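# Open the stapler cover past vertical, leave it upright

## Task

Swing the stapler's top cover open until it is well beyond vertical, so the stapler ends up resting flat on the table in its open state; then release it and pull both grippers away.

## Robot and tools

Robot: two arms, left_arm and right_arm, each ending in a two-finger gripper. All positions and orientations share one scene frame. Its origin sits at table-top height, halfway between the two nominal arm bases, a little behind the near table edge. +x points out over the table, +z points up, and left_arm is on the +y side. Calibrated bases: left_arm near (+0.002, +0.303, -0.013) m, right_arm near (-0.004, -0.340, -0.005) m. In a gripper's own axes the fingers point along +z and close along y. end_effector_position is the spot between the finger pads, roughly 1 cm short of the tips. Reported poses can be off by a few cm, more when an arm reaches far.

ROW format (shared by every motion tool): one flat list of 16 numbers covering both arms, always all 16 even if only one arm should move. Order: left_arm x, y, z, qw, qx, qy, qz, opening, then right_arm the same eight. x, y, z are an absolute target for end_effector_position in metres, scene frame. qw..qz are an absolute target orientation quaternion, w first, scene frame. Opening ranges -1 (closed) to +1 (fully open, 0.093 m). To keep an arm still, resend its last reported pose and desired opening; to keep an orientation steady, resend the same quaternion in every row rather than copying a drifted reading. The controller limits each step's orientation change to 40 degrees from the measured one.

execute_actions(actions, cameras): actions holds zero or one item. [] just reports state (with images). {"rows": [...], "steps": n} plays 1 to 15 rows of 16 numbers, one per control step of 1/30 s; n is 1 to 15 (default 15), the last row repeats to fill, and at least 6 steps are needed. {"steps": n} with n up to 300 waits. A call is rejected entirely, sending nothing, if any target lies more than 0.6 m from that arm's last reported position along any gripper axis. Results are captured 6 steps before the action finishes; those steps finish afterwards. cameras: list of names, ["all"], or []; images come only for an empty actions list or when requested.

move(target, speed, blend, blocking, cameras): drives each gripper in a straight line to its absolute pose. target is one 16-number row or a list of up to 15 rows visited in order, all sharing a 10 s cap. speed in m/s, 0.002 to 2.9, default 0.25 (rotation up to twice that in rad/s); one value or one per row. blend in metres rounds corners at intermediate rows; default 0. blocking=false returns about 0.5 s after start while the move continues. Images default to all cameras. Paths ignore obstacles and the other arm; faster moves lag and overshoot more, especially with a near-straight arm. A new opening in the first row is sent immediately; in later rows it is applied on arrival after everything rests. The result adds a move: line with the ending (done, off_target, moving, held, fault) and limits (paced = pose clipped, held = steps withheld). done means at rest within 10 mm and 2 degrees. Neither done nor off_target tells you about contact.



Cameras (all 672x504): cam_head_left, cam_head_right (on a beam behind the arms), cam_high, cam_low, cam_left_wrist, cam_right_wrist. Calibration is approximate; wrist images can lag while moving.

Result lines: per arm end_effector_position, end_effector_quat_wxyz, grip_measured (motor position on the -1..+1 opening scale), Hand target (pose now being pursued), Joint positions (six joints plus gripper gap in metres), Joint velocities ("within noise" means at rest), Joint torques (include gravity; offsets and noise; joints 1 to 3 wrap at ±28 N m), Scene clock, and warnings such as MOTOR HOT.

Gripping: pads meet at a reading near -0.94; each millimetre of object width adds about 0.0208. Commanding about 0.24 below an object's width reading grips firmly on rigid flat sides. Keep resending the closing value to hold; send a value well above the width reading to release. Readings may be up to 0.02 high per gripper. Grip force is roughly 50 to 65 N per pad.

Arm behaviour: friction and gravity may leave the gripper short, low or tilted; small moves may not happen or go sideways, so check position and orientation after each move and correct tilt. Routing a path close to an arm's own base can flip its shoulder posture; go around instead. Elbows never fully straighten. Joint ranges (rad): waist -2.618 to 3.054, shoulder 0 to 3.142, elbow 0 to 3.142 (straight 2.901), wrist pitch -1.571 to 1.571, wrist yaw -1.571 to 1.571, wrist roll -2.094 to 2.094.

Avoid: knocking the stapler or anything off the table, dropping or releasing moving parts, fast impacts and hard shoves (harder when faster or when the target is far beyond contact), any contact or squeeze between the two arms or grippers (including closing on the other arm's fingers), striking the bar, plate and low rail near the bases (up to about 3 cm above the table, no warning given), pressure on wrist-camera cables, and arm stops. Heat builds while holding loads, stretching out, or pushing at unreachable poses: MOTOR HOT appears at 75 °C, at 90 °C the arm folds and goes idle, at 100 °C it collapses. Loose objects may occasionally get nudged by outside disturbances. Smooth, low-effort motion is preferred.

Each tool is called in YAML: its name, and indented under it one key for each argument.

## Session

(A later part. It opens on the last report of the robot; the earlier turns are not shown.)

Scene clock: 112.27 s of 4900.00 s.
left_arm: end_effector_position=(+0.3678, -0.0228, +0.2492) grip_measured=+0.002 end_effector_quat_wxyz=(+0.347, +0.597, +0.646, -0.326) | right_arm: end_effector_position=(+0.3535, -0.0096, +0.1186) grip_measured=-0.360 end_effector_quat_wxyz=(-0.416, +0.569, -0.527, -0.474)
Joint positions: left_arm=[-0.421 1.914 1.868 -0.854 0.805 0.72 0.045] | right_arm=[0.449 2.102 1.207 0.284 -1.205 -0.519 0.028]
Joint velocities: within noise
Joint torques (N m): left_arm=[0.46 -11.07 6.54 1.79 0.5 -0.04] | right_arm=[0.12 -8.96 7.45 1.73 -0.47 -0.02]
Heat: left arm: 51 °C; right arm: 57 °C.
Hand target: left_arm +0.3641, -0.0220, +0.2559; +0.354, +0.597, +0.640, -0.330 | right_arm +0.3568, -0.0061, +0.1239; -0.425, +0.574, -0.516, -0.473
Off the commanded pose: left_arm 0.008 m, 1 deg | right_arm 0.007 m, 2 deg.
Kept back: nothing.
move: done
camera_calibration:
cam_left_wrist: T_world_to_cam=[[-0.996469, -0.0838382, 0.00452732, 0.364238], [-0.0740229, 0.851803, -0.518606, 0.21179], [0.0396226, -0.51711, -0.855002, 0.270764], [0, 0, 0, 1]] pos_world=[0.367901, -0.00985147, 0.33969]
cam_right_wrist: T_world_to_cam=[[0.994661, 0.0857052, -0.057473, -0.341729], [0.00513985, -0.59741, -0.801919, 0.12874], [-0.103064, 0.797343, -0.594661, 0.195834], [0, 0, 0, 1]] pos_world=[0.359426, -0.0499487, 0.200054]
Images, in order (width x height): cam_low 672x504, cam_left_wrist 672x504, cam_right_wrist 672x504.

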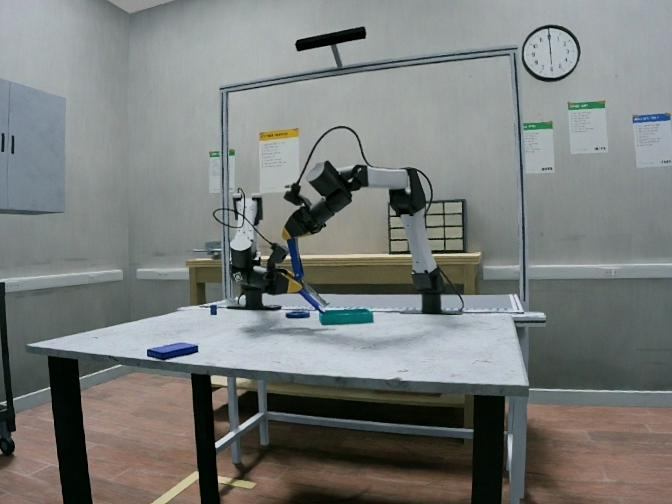

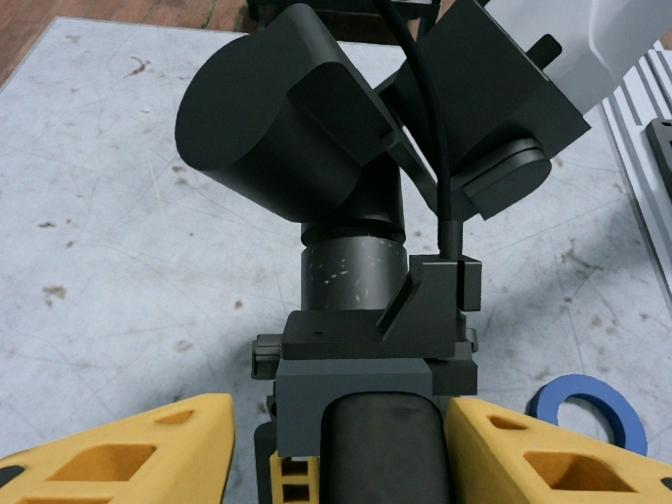

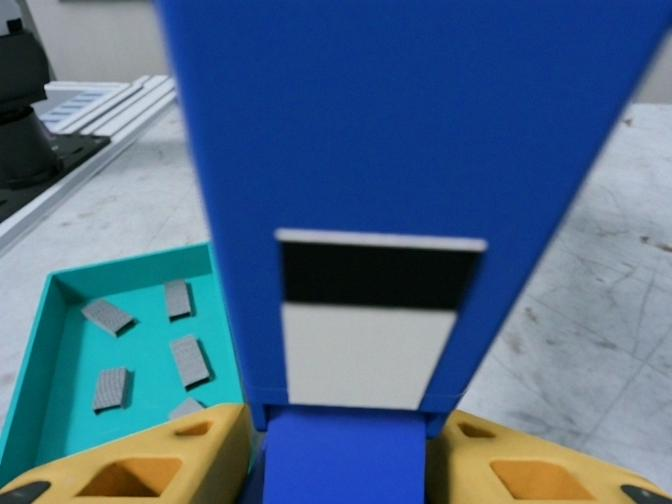

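move:
  target:
    - [0.354,-0.018,0.253,0.3546,0.5965,0.6397,-0.3306,0.0,0.357,-0.006,0.124,0.4256,-0.5734,0.5163,0.4727,-0.9]
    - [0.354,-0.014,0.238,0.3546,0.5965,0.6397,-0.3306,-0.1,0.357,-0.006,0.124,0.4256,-0.5734,0.5163,0.4727,-0.9]
  speed: 0.05
  cameras: ["cam_low","cam_right_wrist","cam_left_wrist"]

zoom_image:
  camera: "cam_low"
  region: [230, 210, 370, 315]

Scene clock: 114.33 s of 4900.00 s.
left_arm: end_effector_position=(+0.3566, -0.0174, +0.2280) grip_measured=-0.098 end_effector_quat_wxyz=(+0.341, +0.596, +0.648, -0.329) | right_arm: end_effector_position=(+0.3534, -0.0096, +0.1186) grip_measured=-0.360 end_effector_quat_wxyz=(-0.416, +0.569, -0.527, -0.474)
Joint positions: left_arm=[-0.421 1.859 1.715 -0.77 0.809 0.72 0.041] | right_arm=[0.449 2.102 1.207 0.283 -1.205 -0.519 0.028]
Joint velocities: within noise
Joint torques (N m): left_arm=[1.1 -11.26 6.74 1.78 0.51 0.02] | right_arm=[0.16 -8.94 7.42 1.71 -0.48 -0.02]
Heat: left arm: 52 °C; right arm: 57 °C.
Hand target: left_arm +0.3541, -0.0141, +0.2379; +0.354, +0.597, +0.640, -0.330 | right_arm +0.3567, -0.0061, +0.1239; -0.425, +0.574, -0.516, -0.473
Off the commanded pose: left_arm 0.011 m, 2 deg | right_arm 0.007 m, 2 deg.
Kept back: nothing.
move: off_target (left_arm); target 2's new opening was sent with left_arm's hand 0.011 m and 2 deg from that target
camera_calibration:
cam_left_wrist: T_world_to_cam=[[-0.996514, -0.0815744, 0.0174626, 0.350726], [-0.078907, 0.853758, -0.514657, 0.196218], [0.027074, -0.514241, -0.857218, 0.260881], [0, 0, 0, 1]] pos_world=[0.357924, -0.00475687, 0.318492]
cam_right_wrist: T_world_to_cam=[[0.994643, 0.0856766, -0.0578429, -0.34165], [0.00484151, -0.597542, -0.801823, 0.128821], [-0.103261, 0.797247, -0.594756, 0.195919], [0, 0, 0, 1]] pos_world=[0.359427, -0.0499485, 0.200053]
Images, in order (width x height): cam_low 672x504, cam_left_wrist 672x504, cam_right_wrist 672x504.

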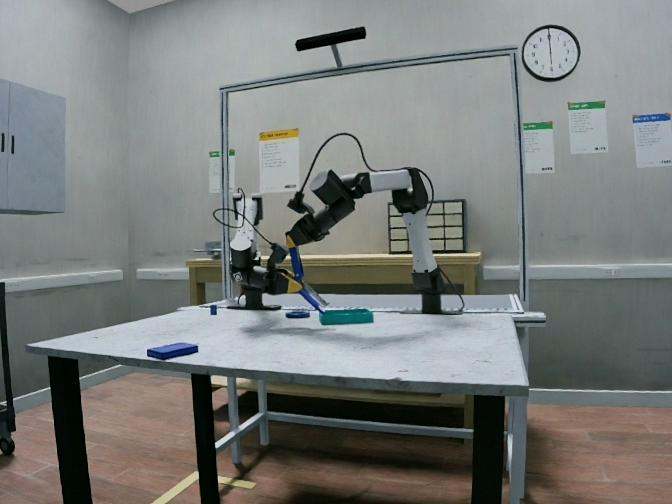

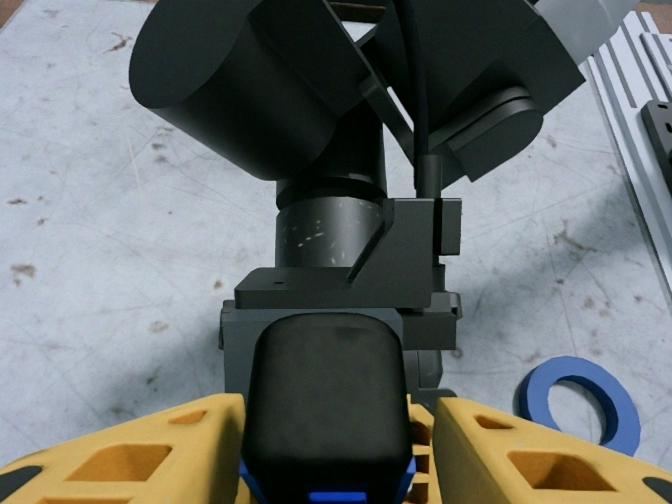

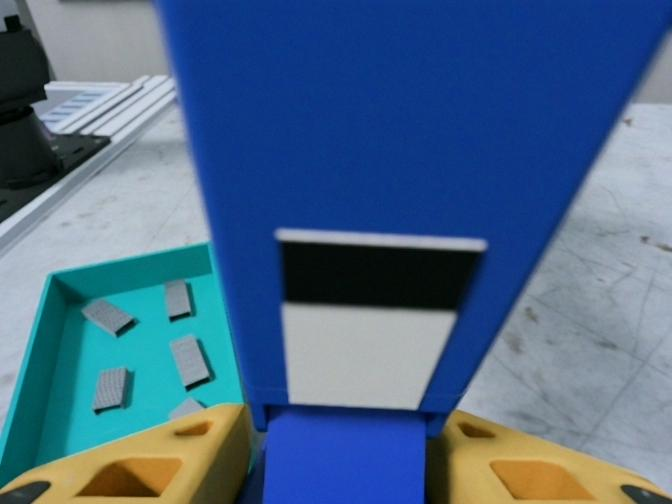

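Scaled by 3.600.

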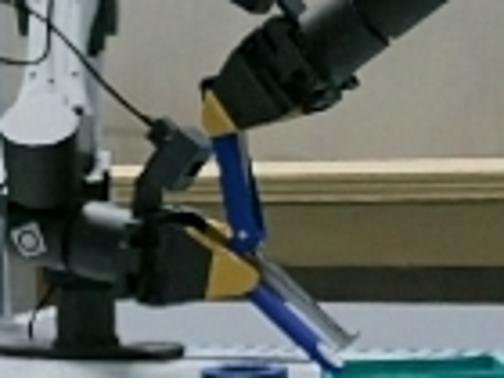

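move:
  target:
    - [0.358,-0.014,0.241,0.3546,0.5965,0.6397,-0.3306,-0.4,0.357,-0.006,0.124,0.4256,-0.5734,0.5163,0.4727,-0.9]
    - [0.358,-0.014,0.241,0.3546,0.5965,0.6397,-0.3306,-0.8,0.357,-0.006,0.124,0.4256,-0.5734,0.5163,0.4727,-0.9]
  speed: 0.05
  cameras: ["cam_low","cam_right_wrist","cam_left_wrist"]

zoom_image:
  camera: "cam_low"
  region: [230, 210, 370, 315]

Scene clock: 116.90 s of 4900.00 s.
left_arm: end_effector_position=(+0.3577, -0.0158, +0.2283) grip_measured=-0.646 end_effector_quat_wxyz=(+0.341, +0.594, +0.650, -0.330) | right_arm: end_effector_position=(+0.3543, -0.0096, +0.1180) grip_measured=-0.360 end_effector_quat_wxyz=(-0.416, +0.569, -0.530, -0.472)
Joint positions: left_arm=[-0.416 1.859 1.715 -0.77 0.812 0.719 0.014] | right_arm=[0.449 2.102 1.207 0.283 -1.198 -0.519 0.028]
Joint velocities: within noise
Joint torques (N m): left_arm=[1.03 -10.07 9.77 1.55 0.5 0.08] | right_arm=[0.25 -8.94 7.36 1.69 -0.54 -0.04]
Heat: left arm: 52 °C; right arm: 57 °C.
Hand target: left_arm +0.3579, -0.0140, +0.2409; +0.355, +0.596, +0.640, -0.330 | right_arm +0.3568, -0.0061, +0.1239; -0.425, +0.574, -0.516, -0.473
Off the commanded pose: left_arm 0.013 m, 2 deg | right_arm 0.007 m, 2 deg.
Kept back: nothing.
move: off_target (left_arm); target 2's new opening was sent with left_arm's hand 0.013 m and 2 deg from that target
camera_calibration:
cam_left_wrist: T_world_to_cam=[[-0.996123, -0.0854832, 0.0207793, 0.351049], [-0.083907, 0.85223, -0.516394, 0.197284], [0.0264343, -0.516136, -0.856099, 0.26189], [0, 0, 0, 1]] pos_world=[0.359319, -0.00295218, 0.318786]
cam_right_wrist: T_world_to_cam=[[0.99511, 0.0803324, -0.0574692, -0.342802], [0.00224997, -0.600119, -0.799907, 0.128958], [-0.0987469, 0.795867, -0.597366, 0.194351], [0, 0, 0, 1]] pos_world=[0.360028, -0.0497492, 0.199553]
Images, in order (width x height): cam_low 672x504, cam_left_wrist 672x504, cam_right_wrist 672x504.

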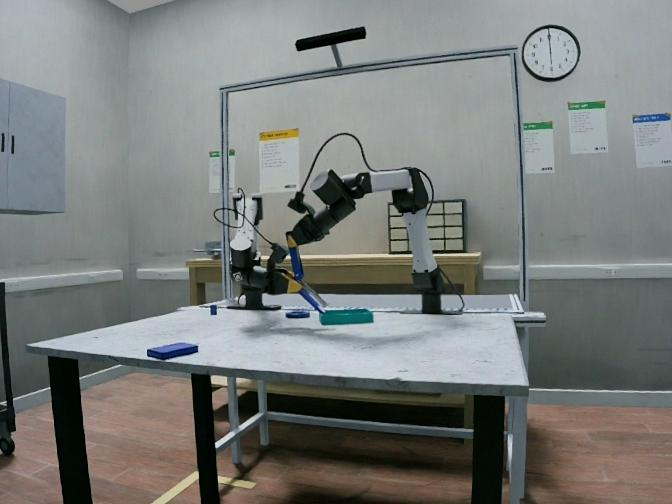

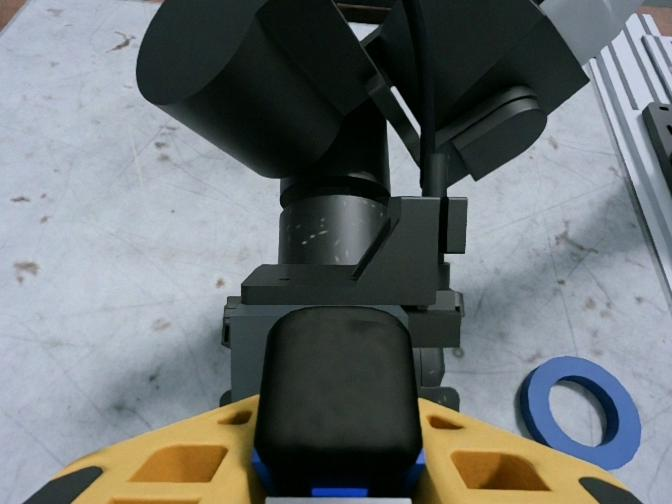

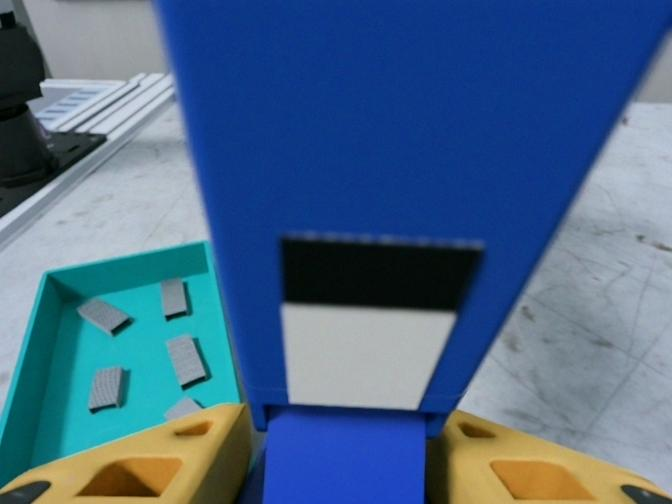

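Scaled by 3.600.

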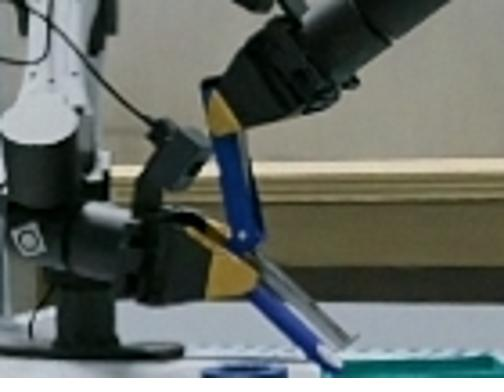

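move:
  target:
    - [0.358,-0.014,0.244,0.3546,0.5965,0.6397,-0.3306,-0.8,0.3545,-0.0096,0.120,0.416,-0.569,0.530,0.472,-0.9]
    - [0.358,-0.014,0.246,0.3546,0.5965,0.6397,-0.3306,-0.8,0.3545,-0.0096,0.120,0.416,-0.569,0.530,0.472,-0.1]
    - [0.358,-0.014,0.246,0.3546,0.5965,0.6397,-0.3306,-0.8,0.3545,-0.0096,0.120,0.416,-0.569,0.530,0.472,0.35]
  speed: 0.04
  cameras: ["cam_low","cam_right_wrist","cam_left_wrist"]

zoom_image:
  camera: "cam_low"
  region: [230, 210, 370, 315]

Scene clock: 119.77 s of 4900.00 s.
left_arm: end_effector_position=(+0.3546, -0.0142, +0.2256) grip_measured=-0.632 end_effector_quat_wxyz=(+0.332, +0.593, +0.654, -0.333) | right_arm: end_effector_position=(+0.3537, -0.0099, +0.1168) grip_measured=+0.348 end_effector_quat_wxyz=(-0.413, +0.567, -0.532, -0.473)
Joint positions: left_arm=[-0.416 1.859 1.715 -0.793 0.812 0.721 0.015] | right_arm=[0.449 2.102 1.207 0.273 -1.198 -0.519 0.062]
Joint velocities: within noise
Joint torques (N m): left_arm=[1.07 -9.99 11.74 1.55 0.52 0.07] | right_arm=[-0.14 -9.8 6.31 1.45 -0.42 -0.09]
Heat: left arm: 52 °C; right arm: 57 °C.
Hand target: left_arm +0.3574, -0.0137, +0.2458; +0.355, +0.597, +0.640, -0.330 | right_arm +0.3544, -0.0096, +0.1199; -0.416, +0.569, -0.530, -0.472
Off the commanded pose: left_arm 0.021 m, 3 deg | right_arm 0.003 m, 1 deg.
Kept back: nothing.
move: off_target (left_arm)
camera_calibration:
cam_left_wrist: T_world_to_cam=[[-0.995661, -0.0846506, 0.0386487, 0.34388], [-0.0925539, 0.857741, -0.505681, 0.194961], [0.00965566, -0.507064, -0.861854, 0.267915], [0, 0, 0, 1]] pos_world=[0.357846, -0.00226637, 0.316201]
cam_right_wrist: T_world_to_cam=[[0.99463, 0.0795033, -0.066264, -0.341106], [-0.00487478, -0.603551, -0.797309, 0.130093], [-0.103382, 0.793351, -0.599922, 0.195725], [0, 0, 0, 1]] pos_world=[0.360143, -0.0496424, 0.198541]
Images, in order (width x height): cam_low 672x504, cam_left_wrist 672x504, cam_right_wrist 672x504.

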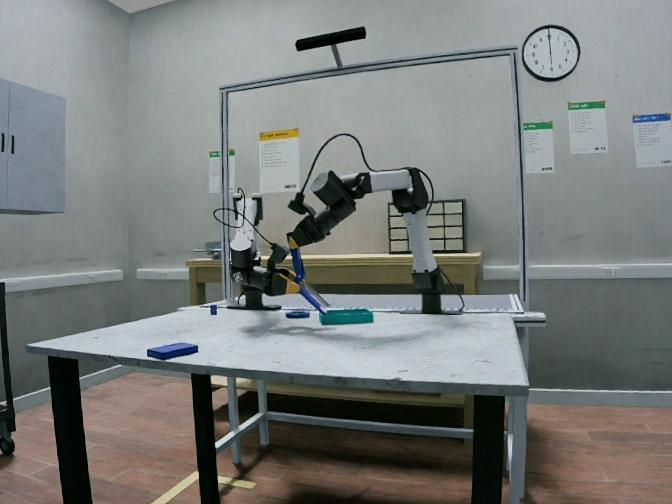

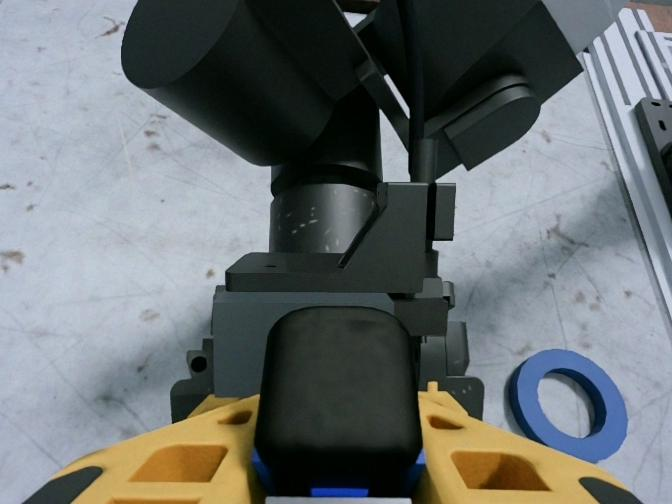

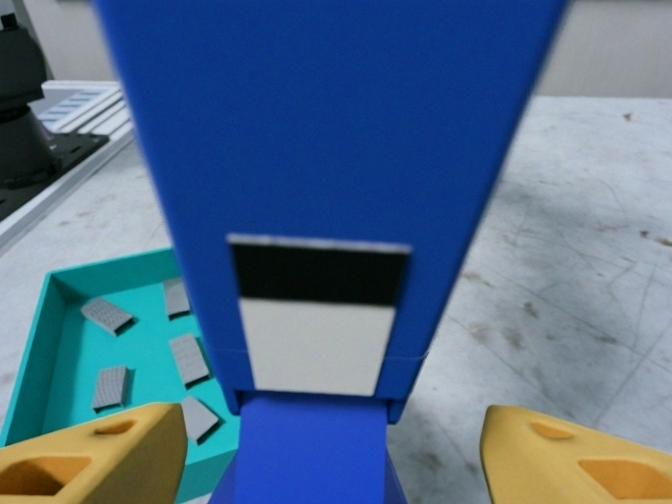

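Scaled by 3.600.

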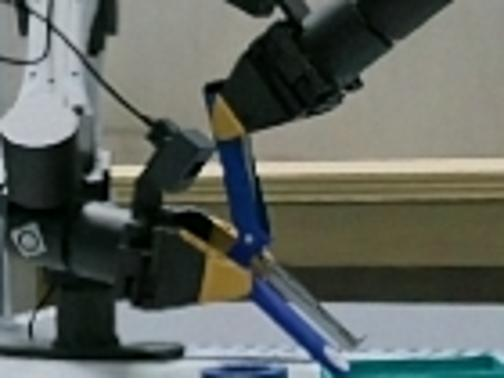

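move:
  target:
    - [0.358,-0.014,0.250,0.3546,0.5965,0.6397,-0.3306,-0.8,0.361,-0.075,0.130,0.416,-0.569,0.530,0.472,0.45]
    - [0.358,-0.010,0.262,0.3546,0.5965,0.6397,-0.3306,-0.8,0.33,-0.19,0.18,0.416,-0.569,0.530,0.472,0.45]
  speed: 0.08
  cameras: ["cam_low","cam_right_wrist","cam_left_wrist","cam_head_left"]

zoom_image:
  camera: "cam_low"
  region: [220, 210, 360, 315]

Scene clock: 123.37 s of 4900.00 s.
left_arm: end_effector_position=(+0.3546, -0.0095, +0.2424) grip_measured=-0.632 end_effector_quat_wxyz=(+0.333, +0.592, +0.655, -0.330) | right_arm: end_effector_position=(+0.3264, -0.1889, +0.1797) grip_measured=+0.448 end_effector_quat_wxyz=(-0.418, +0.564, -0.535, -0.469)
Joint positions: left_arm=[-0.407 1.859 1.784 -0.868 0.812 0.73 0.015] | right_arm=[-0.001 2.07 1.539 -1.563 -1.324 -2.043 0.067]
Joint velocities: within noise
Joint torques (N m): left_arm=[1.07 -9.37 12.11 1.54 0.58 0.08] | right_arm=[-0.28 -7.32 7.43 -0.66 -0.55 -0.17]
Heat: left arm: 52 °C; right arm: 58 °C.
Hand target: left_arm +0.3574, -0.0096, +0.2617; +0.355, +0.596, +0.640, -0.330 | right_arm +0.3299, -0.1898, +0.1799; -0.418, +0.567, -0.534, -0.468
Off the commanded pose: left_arm 0.020 m, 3 deg | right_arm 0.004 m, 1 deg.
joint sent to its limit (right arm) — joint 4 (wrist pitch), lower limit.
Kept back: nothing.
move: off_target (left_arm)
camera_calibration:
cam_left_wrist: T_world_to_cam=[[-0.995395, -0.0890054, 0.0355941, 0.344322], [-0.0947957, 0.858834, -0.503406, 0.19971], [0.0142364, -0.504462, -0.863317, 0.283476], [0, 0, 0, 1]] pos_world=[0.357632, 0.00213164, 0.333009]
cam_right_wrist: T_world_to_cam=[[0.996006, 0.0645128, -0.0617269, -0.299618], [-0.0105087, -0.601829, -0.798556, 0.07445], [-0.0886661, 0.796015, -0.598747, 0.368084], [0, 0, 0, 1]] pos_world=[0.33184, -0.228865, 0.261347]
Images, in order (width x height): cam_head_left 672x504, cam_low 672x504, cam_left_wrist 672x504, cam_right_wrist 672x504.

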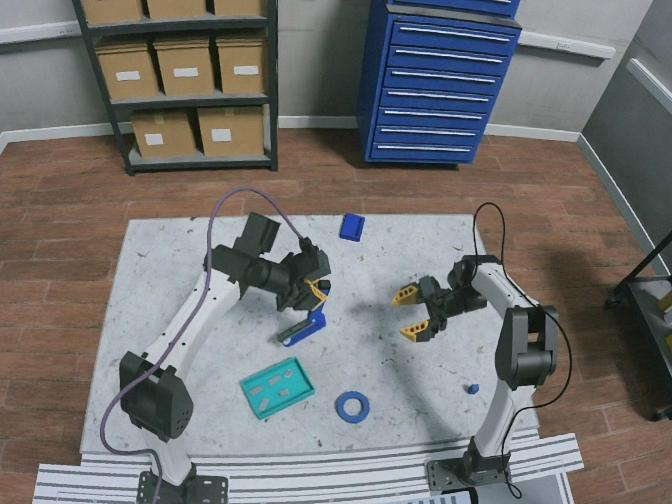

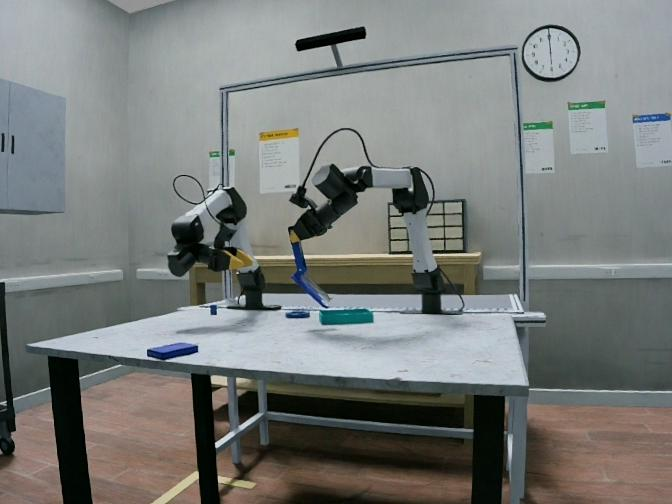

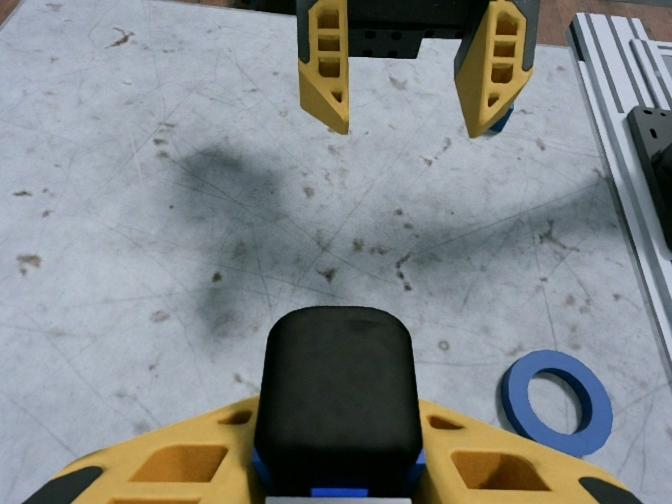

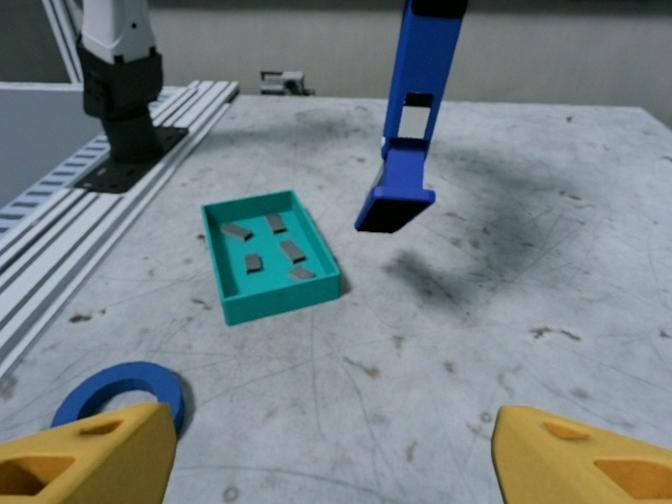

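Scaled by 3.600.

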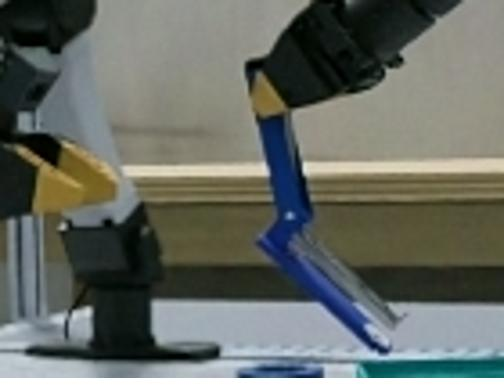

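execute_actions:
  actions: []
  cameras: ["cam_low","cam_head_left"]

Scene clock: 124.60 s of 4900.00 s.
left_arm: end_effector_position=(+0.3546, -0.0095, +0.2423) grip_measured=-0.632 end_effector_quat_wxyz=(+0.332, +0.593, +0.655, -0.330) | right_arm: end_effector_position=(+0.3259, -0.1889, +0.1799) grip_measured=+0.448 end_effector_quat_wxyz=(-0.418, +0.565, -0.535, -0.469)
Joint positions: left_arm=[-0.407 1.859 1.784 -0.869 0.812 0.731 0.015] | right_arm=[-0.001 2.07 1.539 -1.568 -1.324 -2.048 0.067]
Joint velocities: within noise
Joint torques (N m): left_arm=[1.1 -9.39 12.11 1.54 0.58 0.07] | right_arm=[-0.28 -7.27 7.49 -0.69 -0.56 -0.16]
Heat: left arm: 52 °C; right arm: 58 °C.
Hand target: left_arm +0.3574, -0.0096, +0.2617; +0.355, +0.596, +0.640, -0.330 | right_arm +0.3299, -0.1898, +0.1799; -0.418, +0.567, -0.534, -0.467
Off the commanded pose: left_arm 0.020 m, 3 deg | right_arm 0.004 m, 1 deg.
Steps of this call (1-37: nothing new was sent). Readings (end_effector_position of left_arm | right_arm):
1: (+0.3546, -0.0095, +0.2424) | (+0.3262, -0.1889, +0.1797)
2: (+0.3546, -0.0095, +0.2424) | (+0.3261, -0.1889, +0.1797)
4: (+0.3546, -0.0095, +0.2423) | (+0.3261, -0.1889, +0.1798)
8: (+0.3546, -0.0095, +0.2423) | (+0.3259, -0.1889, +0.1798)
37: the state above
Images, in order (width x height): cam_head_left 672x504, cam_low 672x504.

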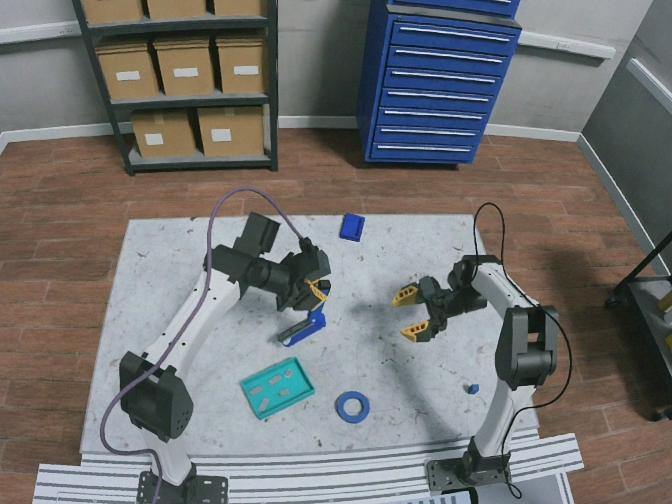

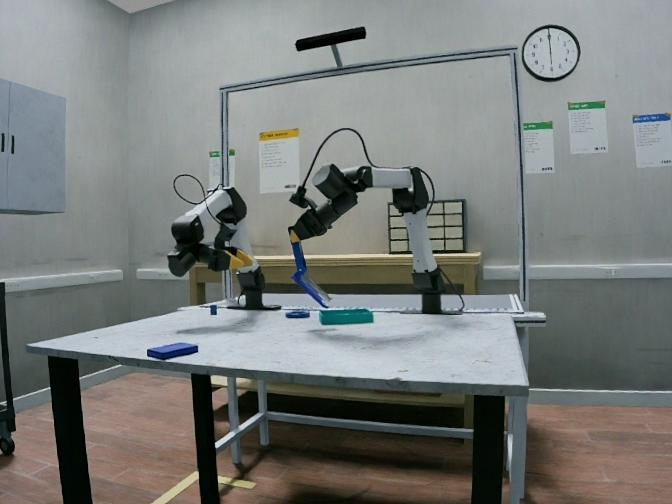

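move:
  target:
    - [0.368,-0.020,0.265,0.2799,0.6301,0.6757,-0.2610,-0.8,0.3299,-0.1898,0.1799,-0.418,0.567,-0.534,-0.467,0.45]
    - [0.375,-0.030,0.265,0.2199,0.6504,0.6975,-0.2051,-0.8,0.3299,-0.1898,0.1799,-0.418,0.567,-0.534,-0.467,0.45]
  speed: 0.06

zoom_image:
  camera: "cam_low"
  region: [220, 210, 400, 345]

Scene clock: 128.57 s of 4900.00 s.
left_arm: end_effector_position=(+0.3734, -0.0286, +0.2606) grip_measured=-0.632 end_effector_quat_wxyz=(+0.253, +0.638, +0.696, -0.210) | right_arm: end_effector_position=(+0.3259, -0.1889, +0.1799) grip_measured=+0.448 end_effector_quat_wxyz=(-0.418, +0.565, -0.535, -0.470)
Joint positions: left_arm=[-0.508 2.306 2.758 -1.554 0.505 0.799 0.015] | right_arm=[-0.001 2.07 1.539 -1.568 -1.324 -2.049 0.067]
Joint velocities: within noise
Joint torques (N m): left_arm=[-0.14 -10 9.59 1.3 0.15 -0.07] | right_arm=[-0.2 -7.57 7.1 -0.61 -0.57 -0.09]
Heat: left arm: 51 °C; right arm: 58 °C.
Hand target: left_arm +0.3745, -0.0297, +0.2645; +0.260, +0.637, +0.696, -0.205 | right_arm +0.3298, -0.1898, +0.1799; -0.418, +0.567, -0.534, -0.467
Off the commanded pose: left_arm 0.005 m, 4 deg | right_arm 0.004 m, 0 deg.
joint sent to its limit (left arm) — joint 4 (wrist pitch), lower limit.
Kept back: nothing.
move: off_target (left_arm)
camera_calibration:
cam_left_wrist: T_world_to_cam=[[-0.993957, -0.10381, -0.0356749, 0.378306], [-0.0934051, 0.970587, -0.221894, 0.156321], [0.0576603, -0.217221, -0.974418, 0.310196], [0, 0, 0, 1]] pos_world=[0.372736, -0.0450701, 0.350443]
cam_right_wrist: T_world_to_cam=[[0.995947, 0.0659912, -0.0611052, -0.298911], [-0.00911271, -0.601881, -0.798534, 0.0741262], [-0.0894742, 0.795855, -0.59884, 0.368413], [0, 0, 0, 1]] pos_world=[0.331339, -0.228863, 0.261548]

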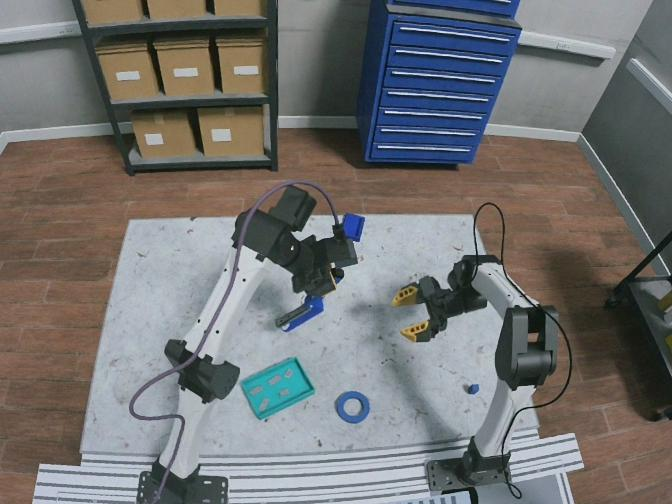

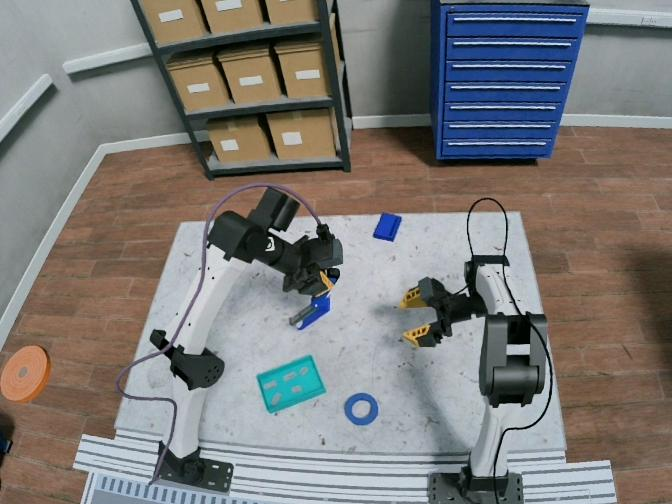

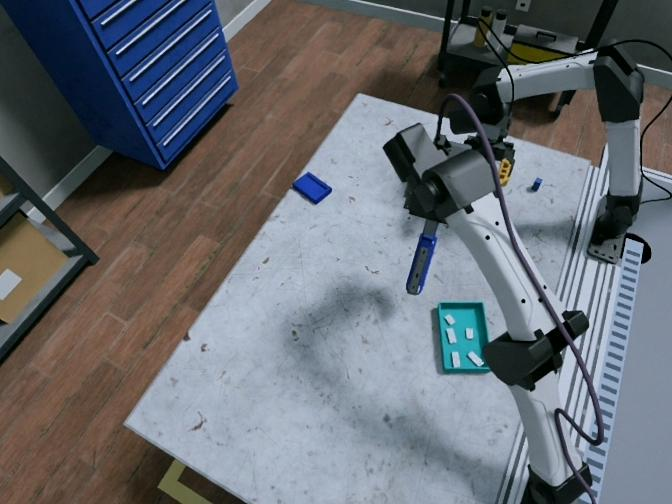

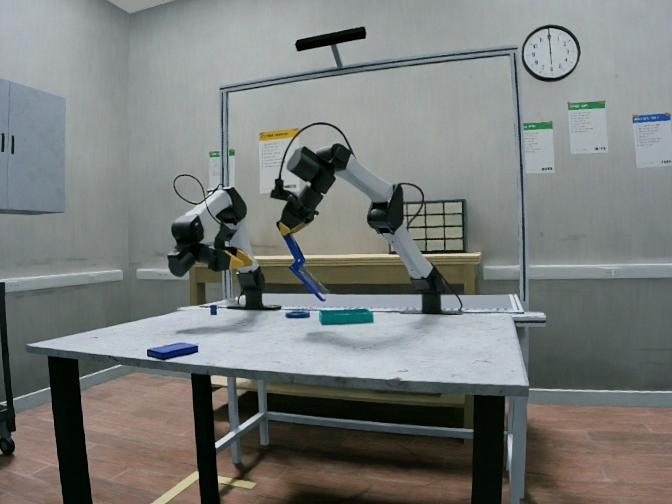

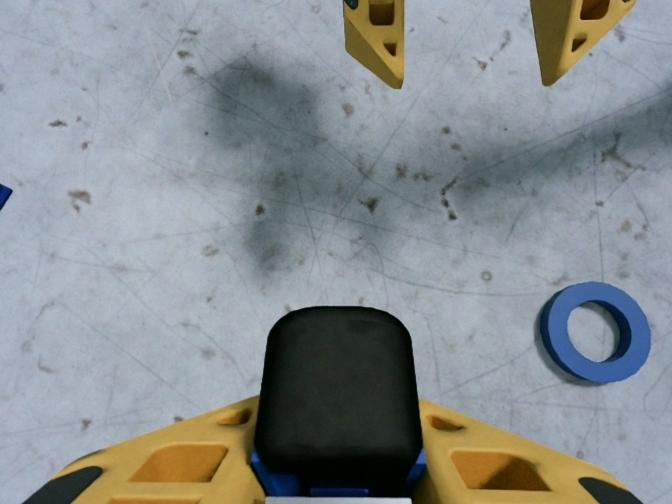

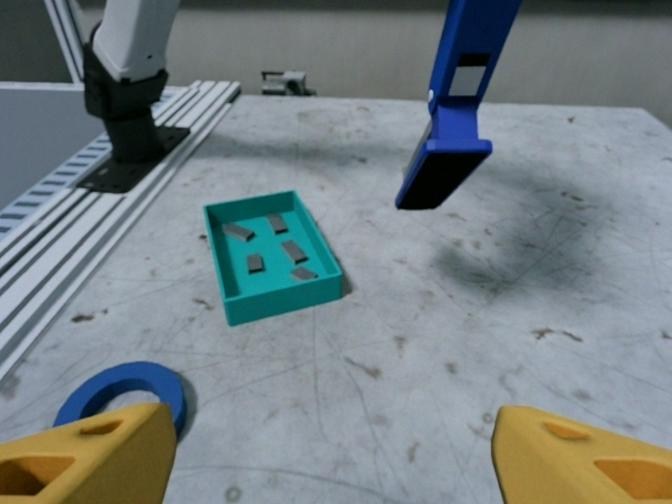

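Scaled by 2.800.

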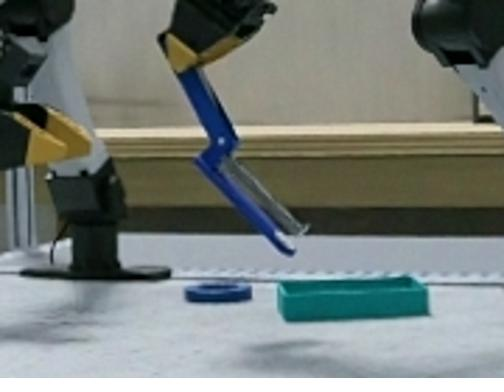

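move:
  target:
    - [0.375,-0.035,0.225,0.1583,0.6658,0.7141,-0.1476,-0.8,0.3299,-0.1898,0.1799,-0.418,0.567,-0.534,-0.467,0.45]
    - [0.375,-0.040,0.205,0.1207,0.6726,0.7214,-0.1125,-0.8,0.3299,-0.1898,0.1799,-0.418,0.567,-0.534,-0.467,0.45]
  speed: 0.05
  cameras: ["cam_low","cam_high"]

zoom_image:
  camera: "cam_low"
  region: [220, 210, 400, 345]

Scene clock: 133.10 s of 4900.00 s.
left_arm: end_effector_position=(+0.3744, -0.0408, +0.2122) grip_measured=-0.632 end_effector_quat_wxyz=(+0.200, +0.660, +0.714, -0.119) | right_arm: end_effector_position=(+0.3259, -0.1889, +0.1799) grip_measured=+0.448 end_effector_quat_wxyz=(-0.418, +0.565, -0.535, -0.470)
Joint positions: left_arm=[-0.598 2.37 2.742 -1.555 0.28 0.786 0.015] | right_arm=[-0.001 2.07 1.539 -1.568 -1.324 -2.049 0.067]
Joint velocities: within noise
Joint torques (N m): left_arm=[-0.13 -10.7 5.79 1.17 -0.1 -0.04] | right_arm=[-0.14 -7.62 7.05 -0.62 -0.53 -0.1]
Heat: left arm: 51 °C; right arm: 58 °C.
Hand target: left_arm +0.3746, -0.0397, +0.2045; +0.189, +0.659, +0.719, -0.112 | right_arm +0.3298, -0.1898, +0.1799; -0.418, +0.567, -0.534, -0.467
Off the commanded pose: left_arm 0.007 m, 9 deg | right_arm 0.004 m, 0 deg.
joint sent to its limit (left arm) — joint 4 (wrist pitch), lower limit.
Kept back: nothing.
move: off_target (left_arm)
Images, in order (width x height): cam_high 672x504, cam_low 672x504.

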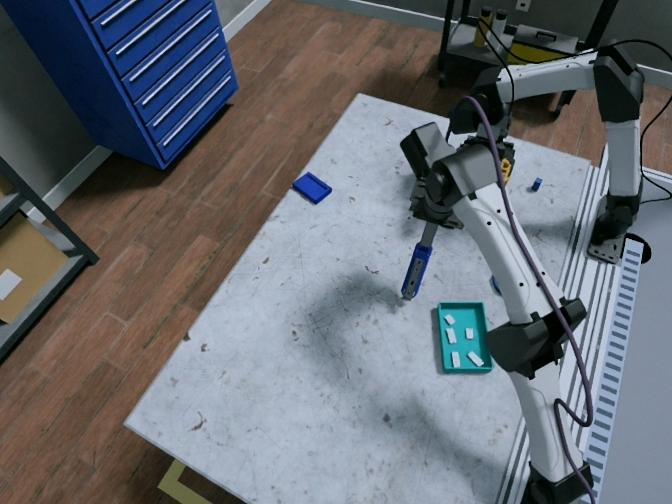

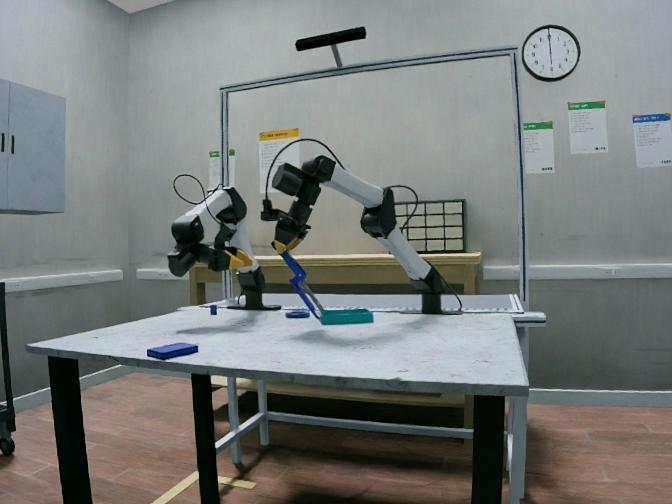

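Scaled by 2.800.

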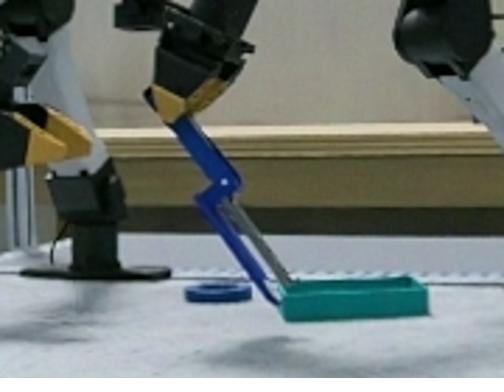

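move:
  target:
    - [0.375,-0.040,0.170,0.1207,0.6726,0.7214,-0.1125,-0.8,0.3299,-0.1898,0.1799,-0.418,0.567,-0.534,-0.467,0.45]
  speed: 0.05
  cameras: ["cam_low","cam_high"]

zoom_image:
  camera: "cam_low"
  region: [220, 210, 400, 345]

Scene clock: 135.20 s of 4900.00 s.
left_arm: end_effector_position=(+0.3751, -0.0407, +0.1823) grip_measured=-0.632 end_effector_quat_wxyz=(+0.164, +0.663, +0.721, -0.119) | right_arm: end_effector_position=(+0.3259, -0.1889, +0.1799) grip_measured=+0.448 end_effector_quat_wxyz=(-0.418, +0.565, -0.535, -0.470)
Joint positions: left_arm=[-0.6 2.408 2.704 -1.555 0.272 0.791 0.015] | right_arm=[-0.001 2.07 1.539 -1.568 -1.324 -2.049 0.067]
Joint velocities: within noise
Joint torques (N m): left_arm=[-0.16 -10.44 5.38 1.02 -0.11 0.09] | right_arm=[-0.18 -7.66 7.12 -0.61 -0.53 -0.09]
Heat: left arm: 52 °C; right arm: 58 °C.
Hand target: left_arm +0.3746, -0.0397, +0.1697; +0.147, +0.668, +0.721, -0.112 | right_arm +0.3298, -0.1898, +0.1799; -0.418, +0.567, -0.534, -0.467
Off the commanded pose: left_arm 0.012 m, 5 deg | right_arm 0.004 m, 0 deg.
joint sent to its limit (left arm) — joint 4 (wrist pitch), lower limit.
Kept back: nothing.
move: off_target (left_arm)
Images, in order (width x height): cam_high 672x504, cam_low 672x504.

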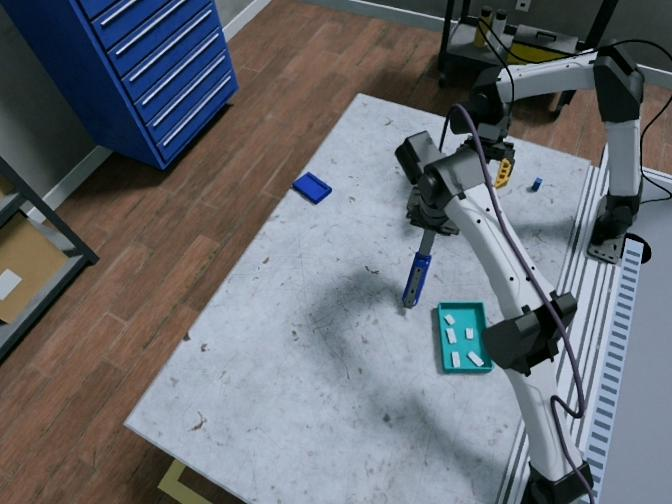

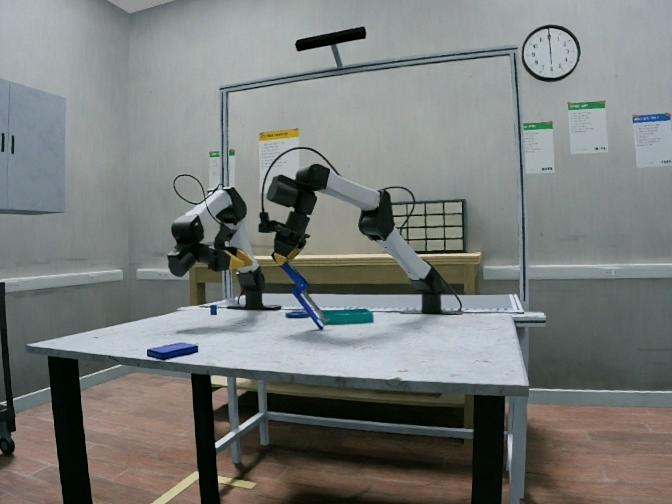

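Scaled by 2.800.

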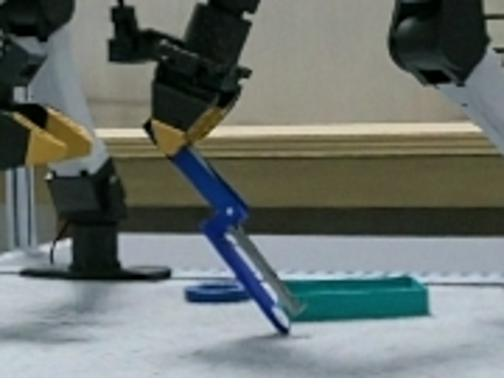

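move:
  target:
    - [0.375,-0.042,0.145,0.1207,0.6726,0.7214,-0.1125,-0.8,0.3299,-0.1898,0.1799,-0.418,0.567,-0.534,-0.467,0.45]
  speed: 0.03
  cameras: ["cam_low","cam_high"]

zoom_image:
  camera: "cam_low"
  region: [220, 210, 400, 345]

Scene clock: 136.60 s of 4900.00 s.
left_arm: end_effector_position=(+0.3755, -0.0438, +0.1559) grip_measured=-0.632 end_effector_quat_wxyz=(+0.136, +0.669, +0.721, -0.120) | right_arm: end_effector_position=(+0.3259, -0.1889, +0.1799) grip_measured=+0.448 end_effector_quat_wxyz=(-0.418, +0.565, -0.535, -0.470)
Joint positions: left_arm=[-0.605 2.456 2.695 -1.555 0.271 0.803 0.015] | right_arm=[-0.001 2.07 1.539 -1.568 -1.324 -2.049 0.067]
Joint velocities: within noise
Joint torques (N m): left_arm=[-0.1 -10.97 5.74 0.88 -0.12 0.07] | right_arm=[-0.28 -7.56 7.08 -0.61 -0.54 -0.11]
Heat: left arm: 52 °C; right arm: 58 °C.
Hand target: left_arm +0.3749, -0.0420, +0.1451; +0.121, +0.673, +0.721, -0.113 | right_arm +0.3298, -0.1898, +0.1799; -0.418, +0.567, -0.534, -0.467
Off the commanded pose: left_arm 0.011 m, 2 deg | right_arm 0.004 m, 0 deg.
joint sent to its limit (left arm) — joint 4 (wrist pitch), lower limit.
Kept back: nothing.
move: off_target (left_arm)
Images, in order (width x height): cam_high 672x504, cam_low 672x504.

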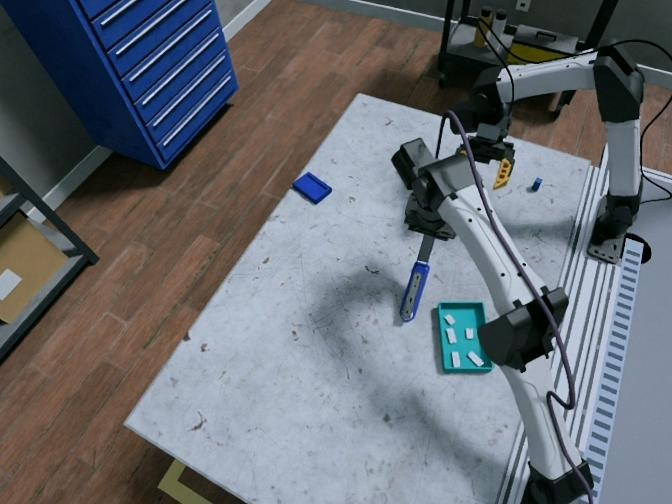

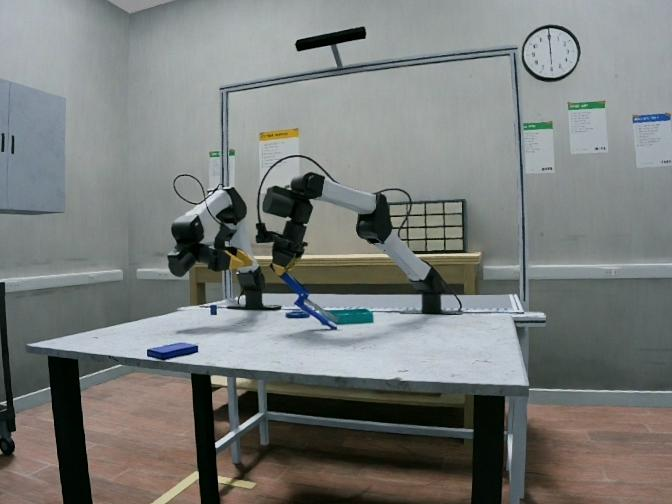

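Scaled by 2.800.

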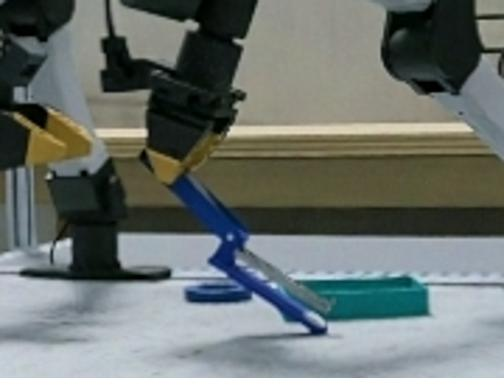

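move:
  target:
    - [0.375,-0.053,0.125,0.1207,0.6726,0.7214,-0.1125,-0.8,0.3299,-0.1898,0.1799,-0.418,0.567,-0.534,-0.467,0.45]
  speed: 0.03
  cameras: ["cam_low","cam_high"]

zoom_image:
  camera: "cam_low"
  region: [220, 210, 400, 345]

Scene clock: 137.93 s of 4900.00 s.
left_arm: end_effector_position=(+0.3719, -0.0521, +0.1258) grip_measured=-0.632 end_effector_quat_wxyz=(+0.114, +0.674, +0.720, -0.121) | right_arm: end_effector_position=(+0.3259, -0.1889, +0.1799) grip_measured=+0.448 end_effector_quat_wxyz=(-0.418, +0.565, -0.535, -0.470)
Joint positions: left_arm=[-0.624 2.456 2.575 -1.475 0.266 0.798 0.015] | right_arm=[-0.001 2.07 1.539 -1.568 -1.324 -2.049 0.067]
Joint velocities: within noise
Joint torques (N m): left_arm=[-0.03 -12.63 5.98 1.07 -0.11 -0.04] | right_arm=[-0.18 -7.64 7.23 -0.63 -0.54 -0.08]
Heat: left arm: 52 °C; right arm: 58 °C.
Hand target: left_arm +0.3749, -0.0530, +0.1250; +0.120, +0.673, +0.721, -0.113 | right_arm +0.3298, -0.1898, +0.1799; -0.418, +0.567, -0.534, -0.467
Off the commanded pose: left_arm 0.003 m, 1 deg | right_arm 0.004 m, 0 deg.
Kept back: nothing.
move: done
Images, in order (width x height): cam_high 672x504, cam_low 672x504.

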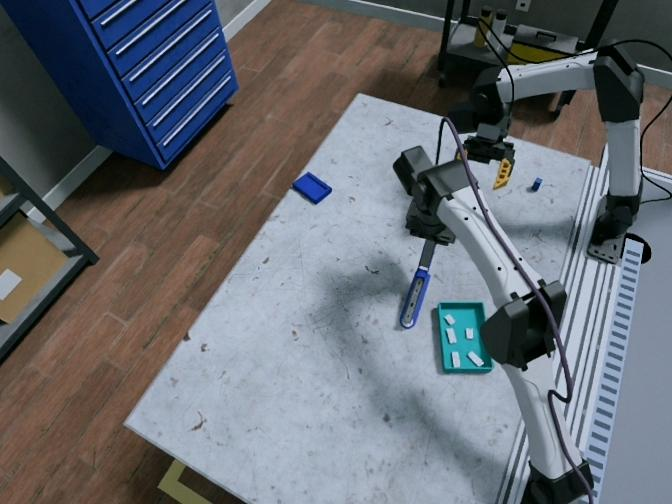

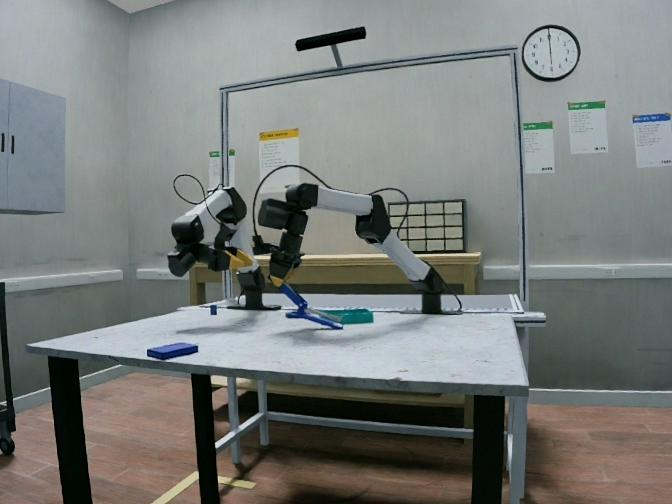

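Scaled by 2.800.

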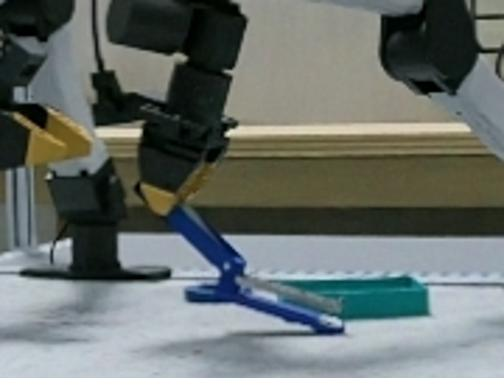

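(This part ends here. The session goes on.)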